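# Push tommy bar through clamp screw to its knob

## Task

Pass the tommy bar through the hole in the clamp's screw and keep sliding it until the knob at the end of its longer side rests against the screw.

## Robot and tools

Robot: two arms, left_arm and right_arm, each with a two-finger gripper. Bases in the scene frame: left_arm at (+0.020, +0.367, 0) m, right_arm at (+0.045, -0.254, 0) m, both turned almost not at all about z. Scene frame: origin at table height midway between the nominal bases, +z up, +x out over the table, left_arm on the +y side (arm names do not match image sides). A camera stand is fixed behind the arms. Nothing may end up fallen or resting off the table.

Frames: each arm's reported hand pose, velocities and targets, plus its wrist camera pose, are in that arm's own base frame; fixed cameras and the table use the scene frame. Reported positions and orientations can be wrong by a few cm, worse at long reach. The gripper's fingers point along its +z and open and close along its y; end_effector_position is between the pads, about 1 cm behind the tips.

execute_actions(actions, cameras): actions is a list of up to 15 actions; each action is a list of up to 15 rows, one row per 1/30 s step, and a short action repeats its last row to fill 15 steps. Every row has 14 numbers in [-1, 1]: left_arm dx, dy, dz, rx, ry, rz, opening, then the same seven for right_arm. dx..rz are an offset (not a pose) from that arm's Hand target as it stood when the action began, along that arm's base axes, rotating about the Hand target position; every row counts from that same start, so repeating an offset in a new action moves further. Scale: 1.0 = 0.6 m or 180 degrees; rx, ry, rz form one rotation vector. A translation longer than 1.0 may be shortened. Opening is absolute: +1 fully open (0.093 m), -1 closed. Sending six pose zeros re-requests the arm's Hand target; always send each gripper the opening it should keep, since 0 is itself a command. An empty actions list returns state plus all images and the scene number.

move(target, speed, blend, opening_speed, grip_force, blocking, cameras): target is one 14-number row as above, or a list of up to 15 such rows, all offsets counted from the same starting Hand targets. speed is path top speed in m/s (0.002 to 2.9, default 0.25; turning up to twice that in rad/s), one value or one per target. blend in m rounds corners between listed targets; 0 stops at each. opening_speed is the opening change rate per second on the -1..+1 scale, at least 0.2. grip_force is newtons per finger pad, 10 to 50, per arm or one value; it persists, and low forces close slowly. Moves run straight without avoiding obstacles or the other arm, last 0.5 to 10 s, and grippers lag or overshoot more when fast or when the arm is nearly straight. Avoid paths passing near an arm's own base (posture can flip). The result adds a move: line: done, off_target, moving, held, fault, plus limits (paced = command clipped, held = steps withheld). done means within 10 mm and 2 degrees, not that contact is absent.

wait(seconds 0 to 10, cameras) lets time pass holding commands. stop(cameras) brakes a running move. zoom_image(camera, region [x0, y0, x1, y1] pixels, at most 504 square) enlarges part of the newest image of cam_high, cam_low, cam_left_wrist or cam_right_wrist (all 896x504). finished_scene(scene) ends the current scene irreversibly; the goal must hold with the robot let go. After ending scene 1 make no further call in that reply.

Control notes: each step the commanded orientation is clipped to within 40 degrees of the measured one; the arm favours position if both cannot be met. Grippers often settle short of Hand target, sag or tilt under friction and weight; check the result after each move and correct, sending the remaining gap as an offset. Tiny moves may not occur or may go sideways. To end a push against something, command the target back beyond the gripper's actual position.

Gripping: grip_measured uses the opening scale; pads meet near -0.94, and each mm of object width adds about 0.0208. Readings may be up to 0.02 too high. For a firm hold on a rigid flat object send about 0.24 below its width reading; keep sending it to hold, send well above it to release. Avoid big sudden drops in command (brief hard squeeze). Force is about 50-65 N per pad. Joint positions end with the opening in metres. Never close one gripper on the other arm's fingers.

Results: pose, Hand target, grip_measured, Joint positions, Joint torques (offset, noisy; joints 1-3 wrap at ±28 N m), Joint velocities (may be marked within noise), Tool commands. Joint ranges (rad): waist -2.618..3.054, shoulder 0..3.142, elbow 0..3.142 (straight 2.901), wrist pitch ±1.571, wrist yaw ±1.571, wrist roll ±2.094.

Avoid: dropping or releasing moving parts, fast impacts, hard pushes on fixed or heavy items, arm-to-arm contact, strain on wrist camera cables, long stretched or stalled pushes (motor heat: MOTOR HOT near 75 °C, fold fault at 90 °C, arm collapse at 100 °C). The scene keeps running while you think.

Each tool is called after "Request:" by a JSON object that holds its "method" and its "body".

## Session

Request:
{"method": "execute_actions", "body": {"actions": []}}

Scene clock: 0.00 s.
left_arm: end_effector_position=(+0.3708, +0.0219, +0.0724) grip_measured=+1.000 end_effector_quat_wxyz=(+0.542, -0.048, +0.839, -0.020) | right_arm: end_effector_position=(+0.3898, -0.0216, +0.0881) grip_measured=+1.000 end_effector_quat_wxyz=(+0.573, +0.065, +0.816, -0.030)
Joint positions: left_arm=[0.087 1.508 0.32 0.763 0.061 -0.067 0.093] | right_arm=[-0.004 1.565 0.365 0.85 0.12 0.07 0.093]
Joint velocities: within noise
Joint torques (N m): no reading
Heat: left arm: 32 °C; right arm: 34 °C.
Hand target: left_arm +0.3756, +0.0229, +0.0826; +0.556, -0.048, +0.830, -0.018 | right_arm +0.3923, -0.0216, +0.0939; +0.580, +0.065, +0.811, -0.029
Tool commands: left_gripper/opening=+1.0 right_gripper/opening=+1.0

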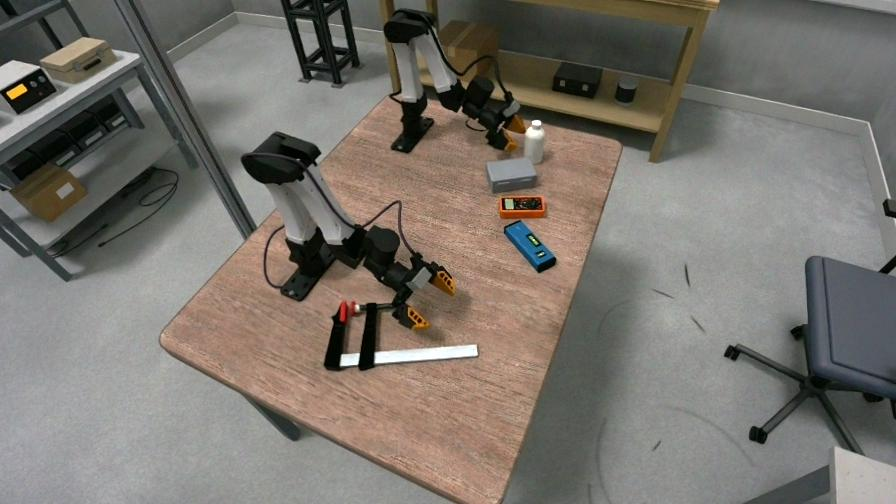

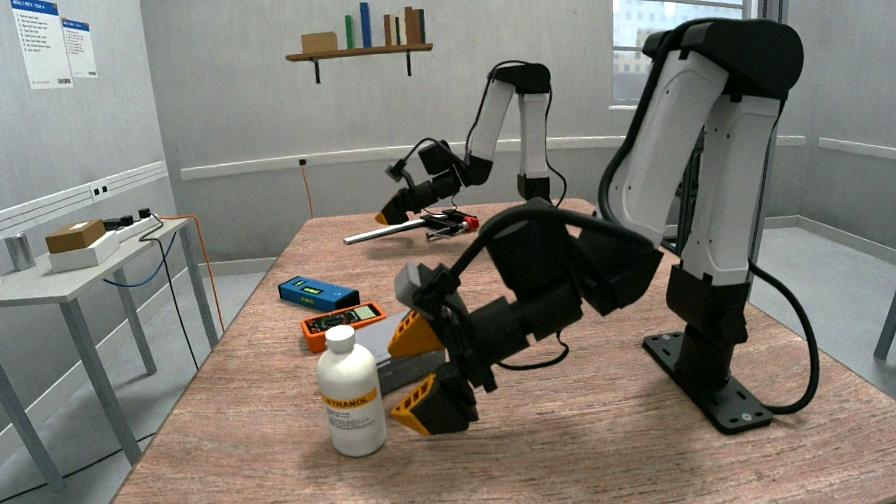

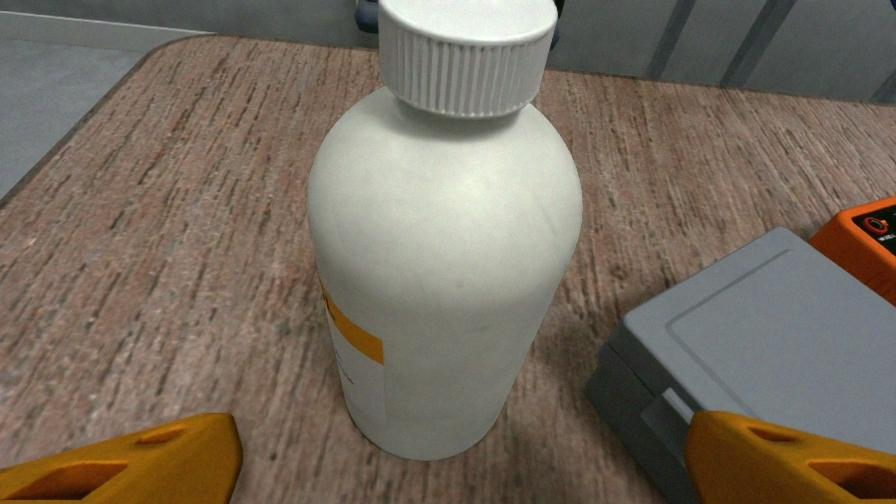

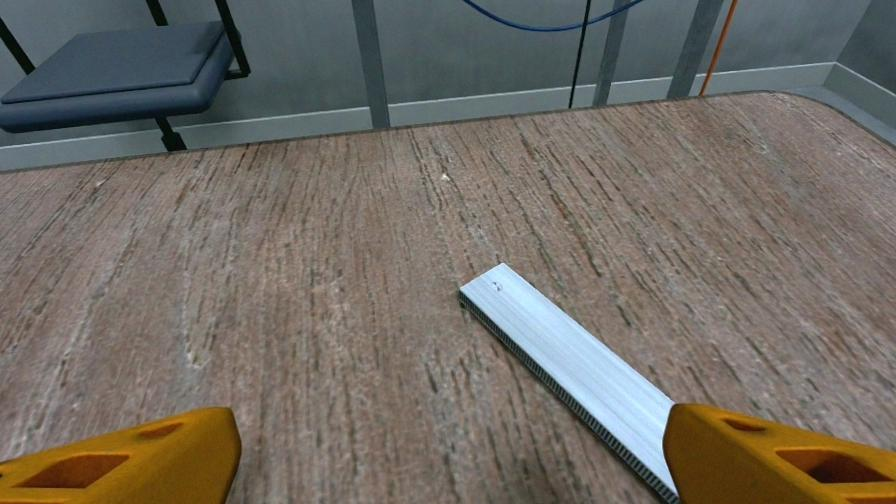

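Request:
{"method": "zoom_image", "body": {"camera": "cam_high", "region": [300, 270, 500, 390]}}

Request:
{"method": "zoom_image", "body": {"camera": "cam_low", "region": [330, 190, 500, 260]}}

Scaled by 2.520 from the camera's 896x504 image, which has a finer 1280x720 frame.

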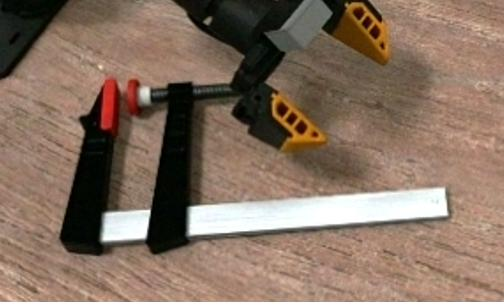

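Scaled by 2.965 from the camera's 896x504 image, which has a finer 1280x720 frame.

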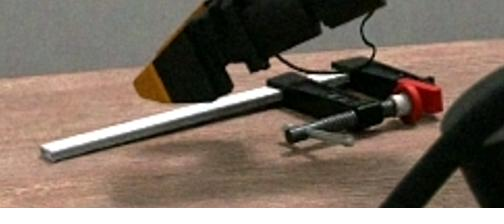

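Request:
{"method": "move", "body": {"target": [0,0,0,0,0,0,1,-0.05,0,0.25,0,0.1,0,1], "cameras": []}}

Request:
{"method": "move", "body": {"target": [0,0,0,0,0,0,1,-0.2,-0.05,0.05,0,0.2,0,1], "cameras": ["all"]}}

Scene clock: 3.70 s.
left_arm: end_effector_position=(+0.3708, +0.0219, +0.0724) grip_measured=+1.000 end_effector_quat_wxyz=(+0.542, -0.048, +0.839, -0.020) | right_arm: end_effector_position=(+0.3563, -0.0215, +0.2307) grip_measured=+1.000 end_effector_quat_wxyz=(+0.433, +0.058, +0.899, -0.040)
Joint positions: left_arm=[0.087 1.508 0.32 0.763 0.061 -0.067 0.093] | right_arm=[-0.004 1.171 1.03 -0.535 0.12 0.067 0.093]
Joint torques (N m): left_arm=[0.2 -5.49 6.5 2.17 0.04 -0.04] | right_arm=[-0.2 -3.73 10.92 2.01 0.03 0.08]
Heat: left arm: 32 °C; right arm: 34 °C.
Hand target: left_arm +0.3756, +0.0229, +0.0826; +0.556, -0.048, +0.830, -0.018 | right_arm +0.3623, -0.0216, +0.2438; +0.446, +0.059, +0.892, -0.039
Off the commanded pose: left_arm 0.011 m, 2 deg | right_arm 0.014 m, 2 deg.
move: off_target (left_arm, right_arm)
No camera images: "cameras" was empty.

Scene clock: 5.77 s.
left_arm: end_effector_position=(+0.3708, +0.0219, +0.0724) grip_measured=+1.000 end_effector_quat_wxyz=(+0.542, -0.048, +0.839, -0.020) | right_arm: end_effector_position=(+0.2396, -0.0505, +0.2688) grip_measured=+1.000 end_effector_quat_wxyz=(+0.146, +0.046, +0.986, -0.058)
Joint positions: left_arm=[0.087 1.508 0.32 0.763 0.061 -0.067 0.093] | right_arm=[-0.149 1.325 1.625 -1.567 0.085 -0.07 0.093]
Joint torques (N m): left_arm=[0.18 -5.23 6.61 2.18 0.03 -0.03] | right_arm=[-1.09 -3.02 8.57 0.9 -0.08 -0.06]
Heat: left arm: 33 °C; right arm: 35 °C.
Hand target: left_arm +0.3756, +0.0229, +0.0826; +0.556, -0.048, +0.830, -0.018 | right_arm +0.2423, -0.0516, +0.2739; +0.148, +0.044, +0.986, -0.056
Off the commanded pose: left_arm 0.011 m, 2 deg | right_arm 0.006 m, 0 deg.
joint sent to its limit (right arm) — joint 4 (wrist pitch), lower limit. The joint targets still meet the commanded pose.
move: off_target (left_arm)

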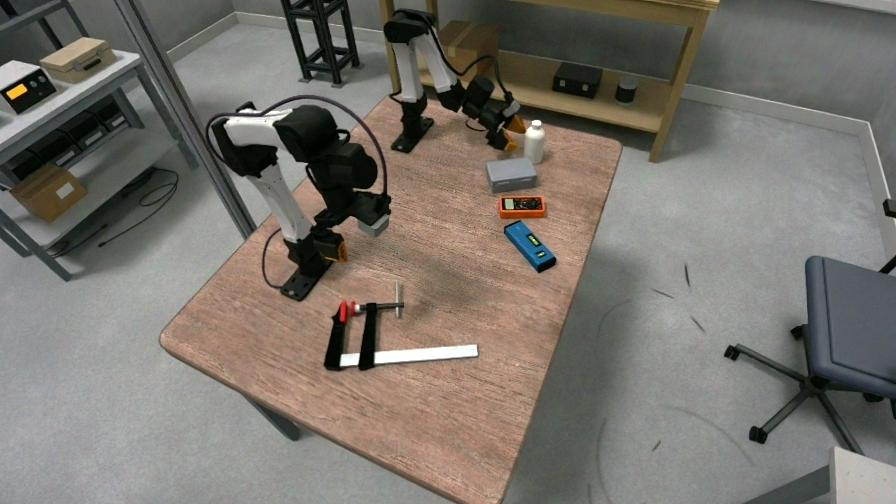

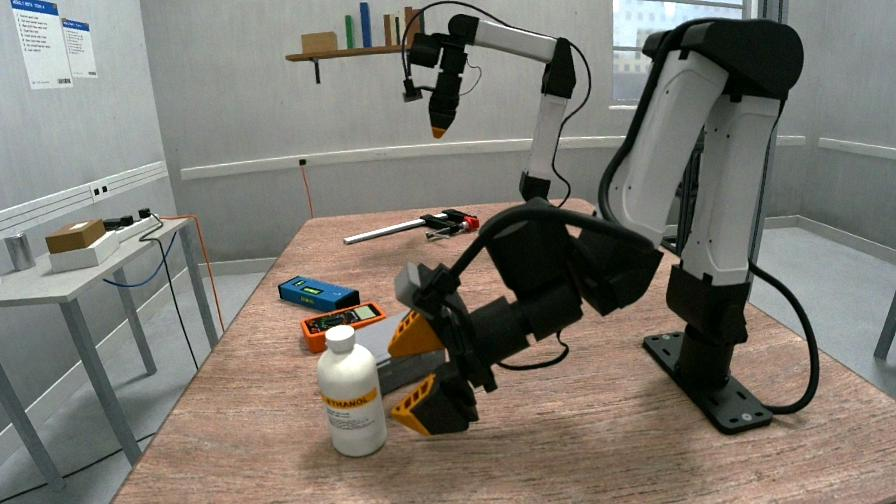

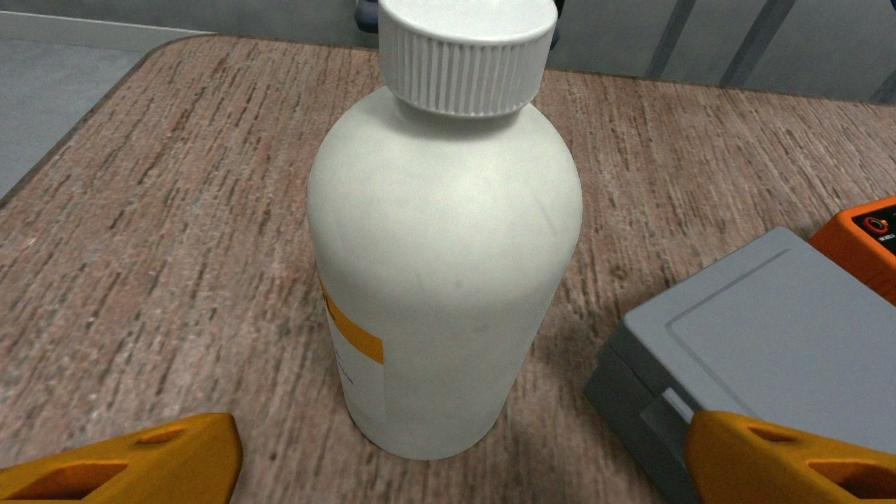

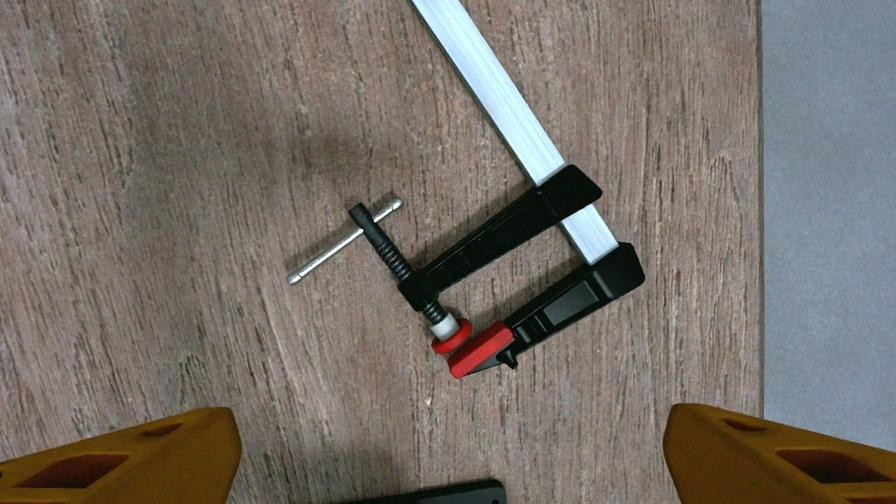

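Request:
{"method": "move", "body": {"target": [0,0,0,0,0,0,1,-0.02,0.26,-0.23,0,0,-0.3,-1], "cameras": ["cam_right_wrist","cam_high"]}}

Scene clock: 12.77 s.
left_arm: end_effector_position=(+0.3708, +0.0219, +0.0724) grip_measured=+1.000 end_effector_quat_wxyz=(+0.542, -0.048, +0.839, -0.020) | right_arm: end_effector_position=(+0.2306, +0.1025, +0.1408) grip_measured=-0.985 end_effector_quat_wxyz=(+0.108, +0.484, +0.861, -0.112)
Joint positions: left_arm=[0.087 1.508 0.32 0.763 0.061 -0.067 0.093] | right_arm=[0.612 1.578 1.326 -1.432 0.292 1.652 0]
Joint torques (N m): left_arm=[0.06 -5.2 6.54 2.2 -0.01 -0.02] | right_arm=[0.59 -5.81 5.39 0.07 0.26 0.25]
Heat: left arm: 34 °C; right arm: 37 °C.
Hand target: left_arm +0.3756, +0.0229, +0.0826; +0.556, -0.048, +0.830, -0.018 | right_arm +0.2302, +0.1044, +0.1359; +0.107, +0.487, +0.859, -0.117
Off the commanded pose: left_arm 0.011 m, 2 deg | right_arm 0.005 m, 1 deg.
move: off_target (left_arm)
Images, in order (width x height): cam_high 896x504, cam_right_wrist 896x504.

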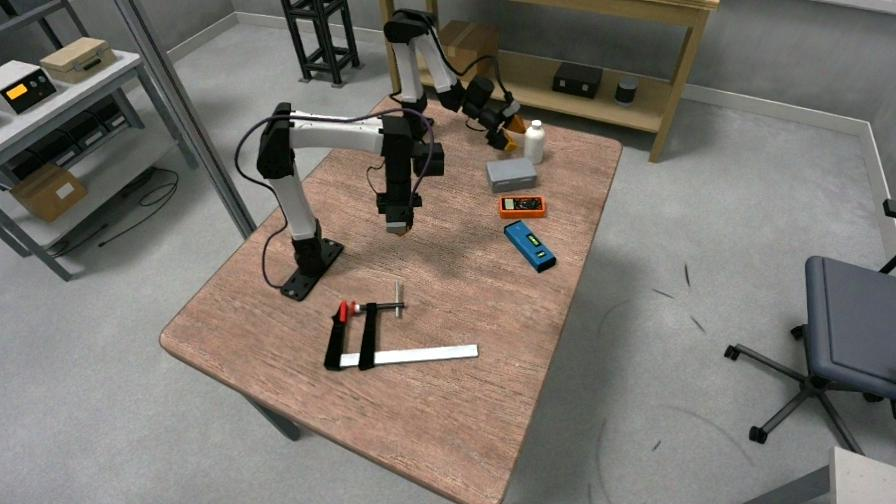

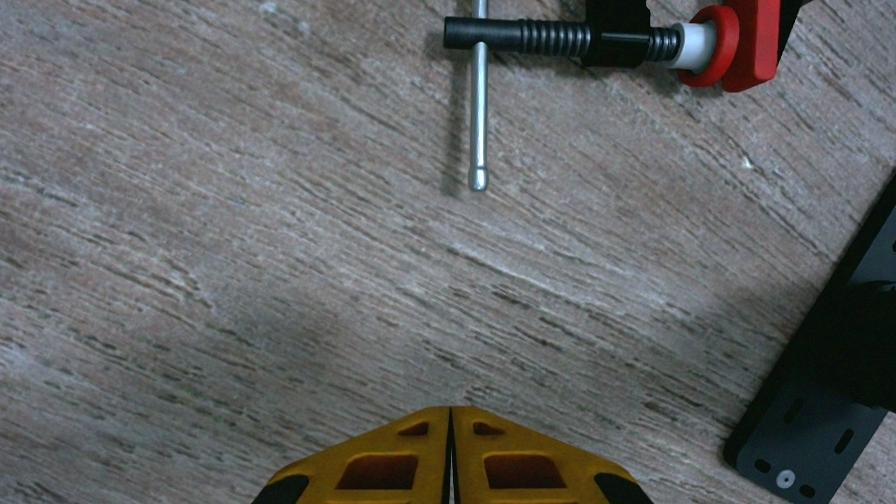

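Request:
{"method": "move", "body": {"target": [0,0,0,0,0,0,1,0.008,-0.08,-0.093,0.0635,0.005,0,-1], "cameras": ["cam_right_wrist"]}}

Scene clock: 17.33 s.
left_arm: end_effector_position=(+0.3708, +0.0219, +0.0724) grip_measured=+1.000 end_effector_quat_wxyz=(+0.542, -0.048, +0.839, -0.020) | right_arm: end_effector_position=(+0.2356, +0.0578, +0.0781) grip_measured=-0.985 end_effector_quat_wxyz=(+0.045, +0.493, +0.868, -0.045)
Joint positions: left_arm=[0.087 1.508 0.32 0.763 0.061 -0.067 0.093] | right_arm=[0.329 1.487 1.017 -1.108 0.128 1.364 0]
Joint torques (N m): left_arm=[0.08 -5.45 6.48 2.2 0.01 -0.04] | right_arm=[-0.98 -9.05 4.68 0.38 0.06 -0.02]
Heat: left arm: 35 °C; right arm: 37 °C.
Hand target: left_arm +0.3756, +0.0229, +0.0826; +0.556, -0.048, +0.830, -0.018 | right_arm +0.2351, +0.0565, +0.0801; +0.051, +0.494, +0.867, -0.035
Off the commanded pose: left_arm 0.011 m, 2 deg | right_arm 0.002 m, 1 deg.
move: off_target (left_arm)
Images, in order (width x height): cam_right_wrist 896x504.

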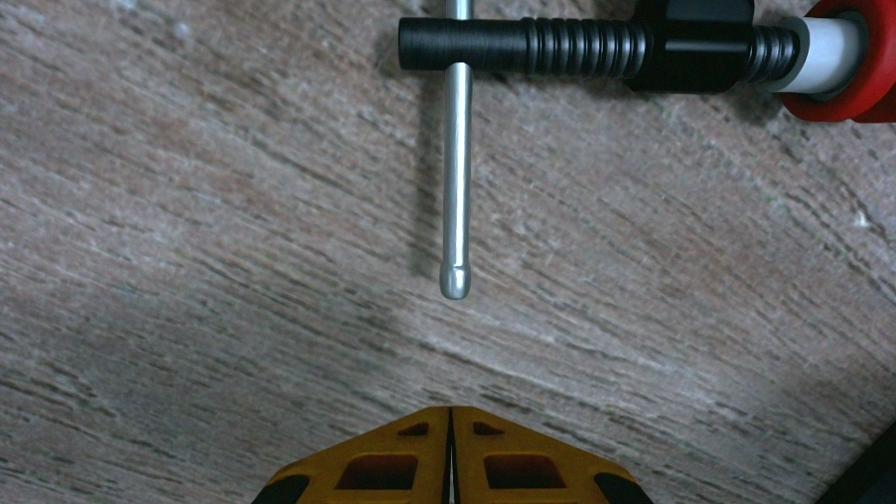

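Request:
{"method": "move", "body": {"target": [[0,0,0,0,0,0,1,-0.002,-0.001,-0.097,0,0,0,-1],[0,0,0,0,0,0,1,0.050,-0.086,-0.097,0,0,0,-1]], "speed": [0.15,0.06], "cameras": ["cam_right_wrist","cam_high"]}}

Scene clock: 20.87 s.
left_arm: end_effector_position=(+0.3708, +0.0219, +0.0724) grip_measured=+1.000 end_effector_quat_wxyz=(+0.542, -0.048, +0.839, -0.020) | right_arm: end_effector_position=(+0.2524, +0.0047, +0.0193) grip_measured=-0.985 end_effector_quat_wxyz=(+0.042, +0.494, +0.867, -0.044)
Joint positions: left_arm=[0.087 1.508 0.32 0.763 0.061 -0.067 0.093] | right_arm=[0.099 1.586 0.864 -0.831 0.12 1.134 0]
Joint torques (N m): left_arm=[0.01 -5.41 6.45 2.21 -0.01 -0.04] | right_arm=[-0.95 -5.19 8.18 0.47 0.06 -0.02]
Heat: left arm: 36 °C; right arm: 37 °C.
Hand target: left_arm +0.3756, +0.0229, +0.0826; +0.556, -0.048, +0.830, -0.018 | right_arm +0.2650, +0.0048, +0.0218; +0.051, +0.495, +0.867, -0.035
Off the commanded pose: left_arm 0.011 m, 2 deg | right_arm 0.013 m, 2 deg.
move: off_target (left_arm, right_arm)
Images, in order (width x height): cam_high 896x504, cam_right_wrist 896x504.

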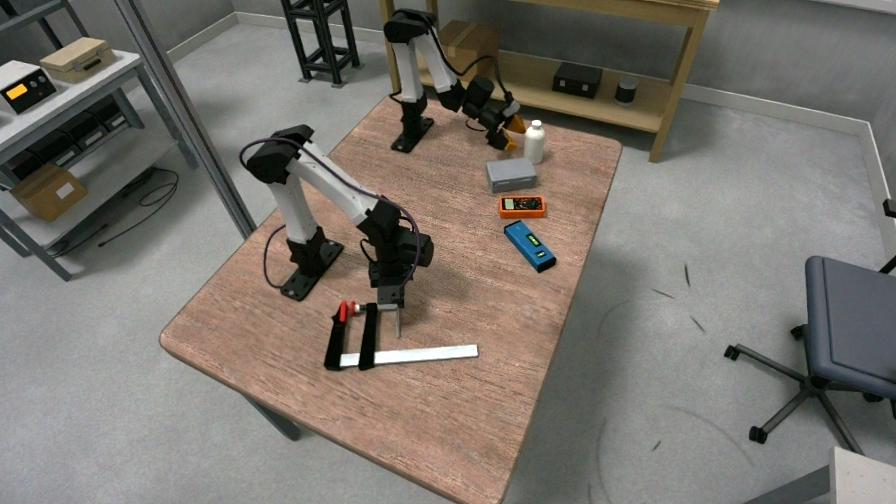

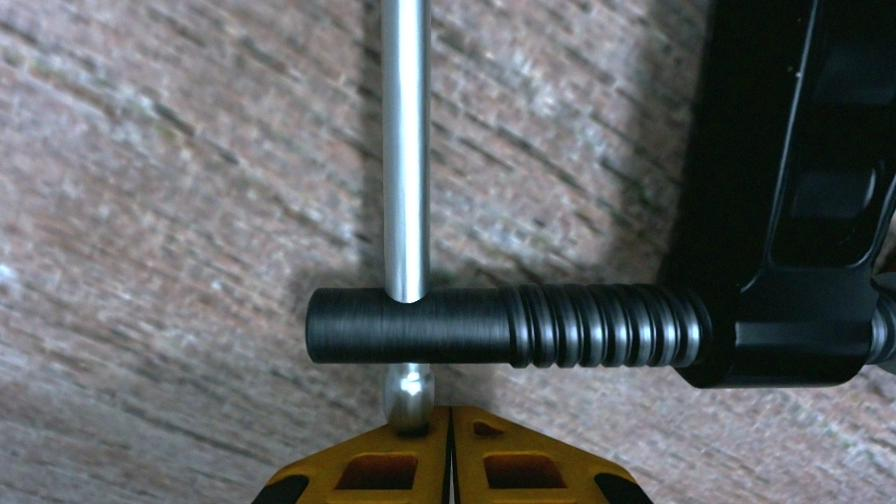

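Request:
{"method": "move", "body": {"target": [0,0,0,0,0,0,1,0.018,-0.014,0.002,0,0,0,-1], "speed": 0.04, "cameras": ["cam_right_wrist"]}}

Scene clock: 22.97 s.
left_arm: end_effector_position=(+0.3708, +0.0219, +0.0724) grip_measured=+1.000 end_effector_quat_wxyz=(+0.542, -0.048, +0.839, -0.020) | right_arm: end_effector_position=(+0.2573, +0.0031, +0.0194) grip_measured=-0.985 end_effector_quat_wxyz=(+0.027, +0.491, +0.870, -0.038)
Joint positions: left_arm=[0.087 1.508 0.32 0.763 0.061 -0.067 0.093] | right_arm=[0.073 1.618 0.899 -0.85 0.093 1.099 0]
Joint torques (N m): left_arm=[0.09 -5.05 6.35 2.18 -0.02 -0.02] | right_arm=[-1.74 -5.39 8.64 0.58 0.35 -0.04]
Heat: left arm: 36 °C; right arm: 38 °C.
Hand target: left_arm +0.3756, +0.0229, +0.0826; +0.556, -0.048, +0.830, -0.018 | right_arm +0.2757, -0.0036, +0.0230; +0.051, +0.495, +0.867, -0.035
Off the commanded pose: left_arm 0.011 m, 2 deg | right_arm 0.020 m, 3 deg.
move: off_target (left_arm, right_arm)
Images, in order (width x height): cam_right_wrist 896x504.

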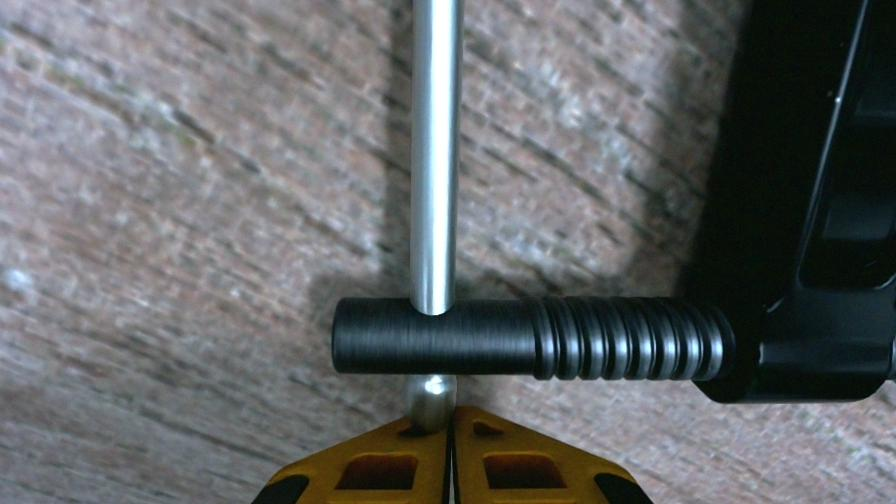

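Request:
{"method": "move", "body": {"target": [0,0,0,0,0,0,1,0.007,-0.011,0,0,0,0,-1], "speed": 0.04}}

Request:
{"method": "move", "body": {"target": [[0,0,0,0,0,0,1,-0.065,0.1,0.0,0,0,0,-1],[0,0,0,0,0,0,1,-0.065,0.1,0.1,0,0,0,-1]], "speed": 0.12, "cameras": ["cam_right_wrist"]}}

Scene clock: 24.43 s.
left_arm: end_effector_position=(+0.3708, +0.0219, +0.0724) grip_measured=+1.000 end_effector_quat_wxyz=(+0.542, -0.048, +0.839, -0.020) | right_arm: end_effector_position=(+0.2578, +0.0025, +0.0198) grip_measured=-0.985 end_effector_quat_wxyz=(+0.015, +0.488, +0.872, -0.031)
Joint positions: left_arm=[0.087 1.508 0.32 0.763 0.061 -0.067 0.093] | right_arm=[0.054 1.627 0.913 -0.864 0.068 1.075 0]
Joint torques (N m): left_arm=[0.06 -5.22 6.56 2.2 -0.04 -0.03] | right_arm=[-2.37 -5.35 8.72 0.69 0.62 -0.03]
Heat: left arm: 36 °C; right arm: 38 °C.
Hand target: left_arm +0.3756, +0.0229, +0.0826; +0.556, -0.048, +0.830, -0.018 | right_arm +0.2801, -0.0101, +0.0231; +0.051, +0.494, +0.867, -0.035
Off the commanded pose: left_arm 0.011 m, 2 deg | right_arm 0.026 m, 4 deg.
move: off_target (left_arm, right_arm)

Scene clock: 26.87 s.
left_arm: end_effector_position=(+0.3708, +0.0219, +0.0724) grip_measured=+1.000 end_effector_quat_wxyz=(+0.542, -0.048, +0.839, -0.020) | right_arm: end_effector_position=(+0.2336, +0.0489, +0.0713) grip_measured=-0.985 end_effector_quat_wxyz=(+0.030, +0.491, +0.870, -0.044)
Joint positions: left_arm=[0.087 1.508 0.32 0.763 0.061 -0.067 0.093] | right_arm=[0.28 1.491 0.994 -1.094 0.104 1.308 0]
Joint torques (N m): left_arm=[0.02 -5.24 6.38 2.18 0.07 0] | right_arm=[0.57 -8.39 8.39 0.16 0.32 0.23]
Heat: left arm: 36 °C; right arm: 38 °C.
Hand target: left_arm +0.3756, +0.0229, +0.0826; +0.556, -0.048, +0.830, -0.018 | right_arm +0.2410, +0.0498, +0.0830; +0.051, +0.495, +0.867, -0.035
Off the commanded pose: left_arm 0.011 m, 2 deg | right_arm 0.014 m, 3 deg.
move: off_target (left_arm, right_arm)
Images, in order (width x height): cam_right_wrist 896x504.

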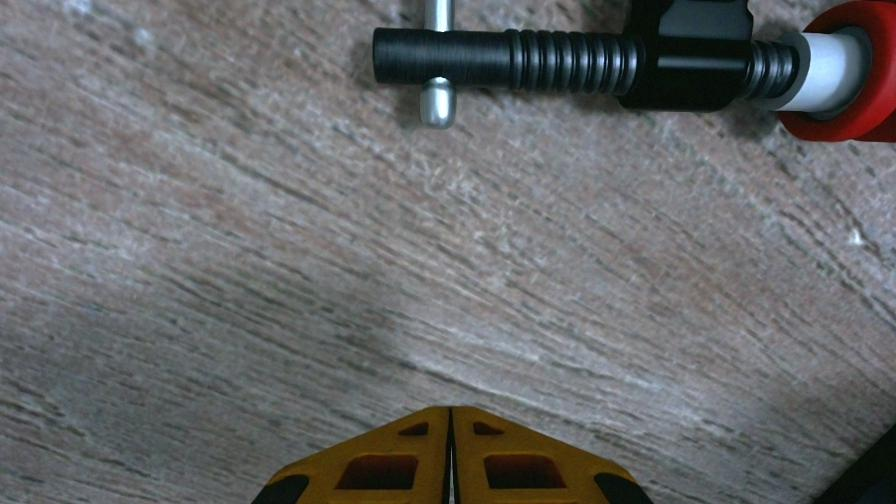

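Request:
{"method": "zoom_image", "body": {"camera": "cam_right_wrist", "region": [360, 0, 520, 140]}}

Scaled by 3.150 from the camera's 896x504 image, which has a finer 1280x720 frame.

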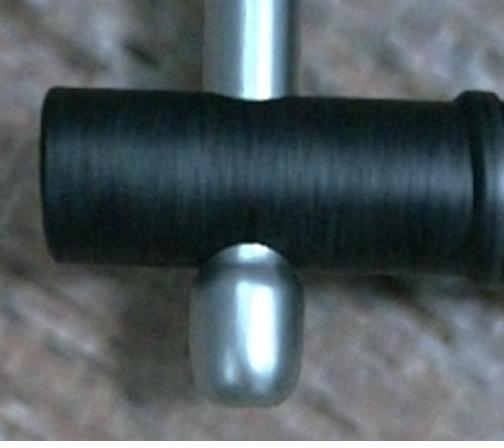

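Seated.

Request:
{"method": "finished_scene", "body": {"scene": 2}}

The scene is finished: the task was done.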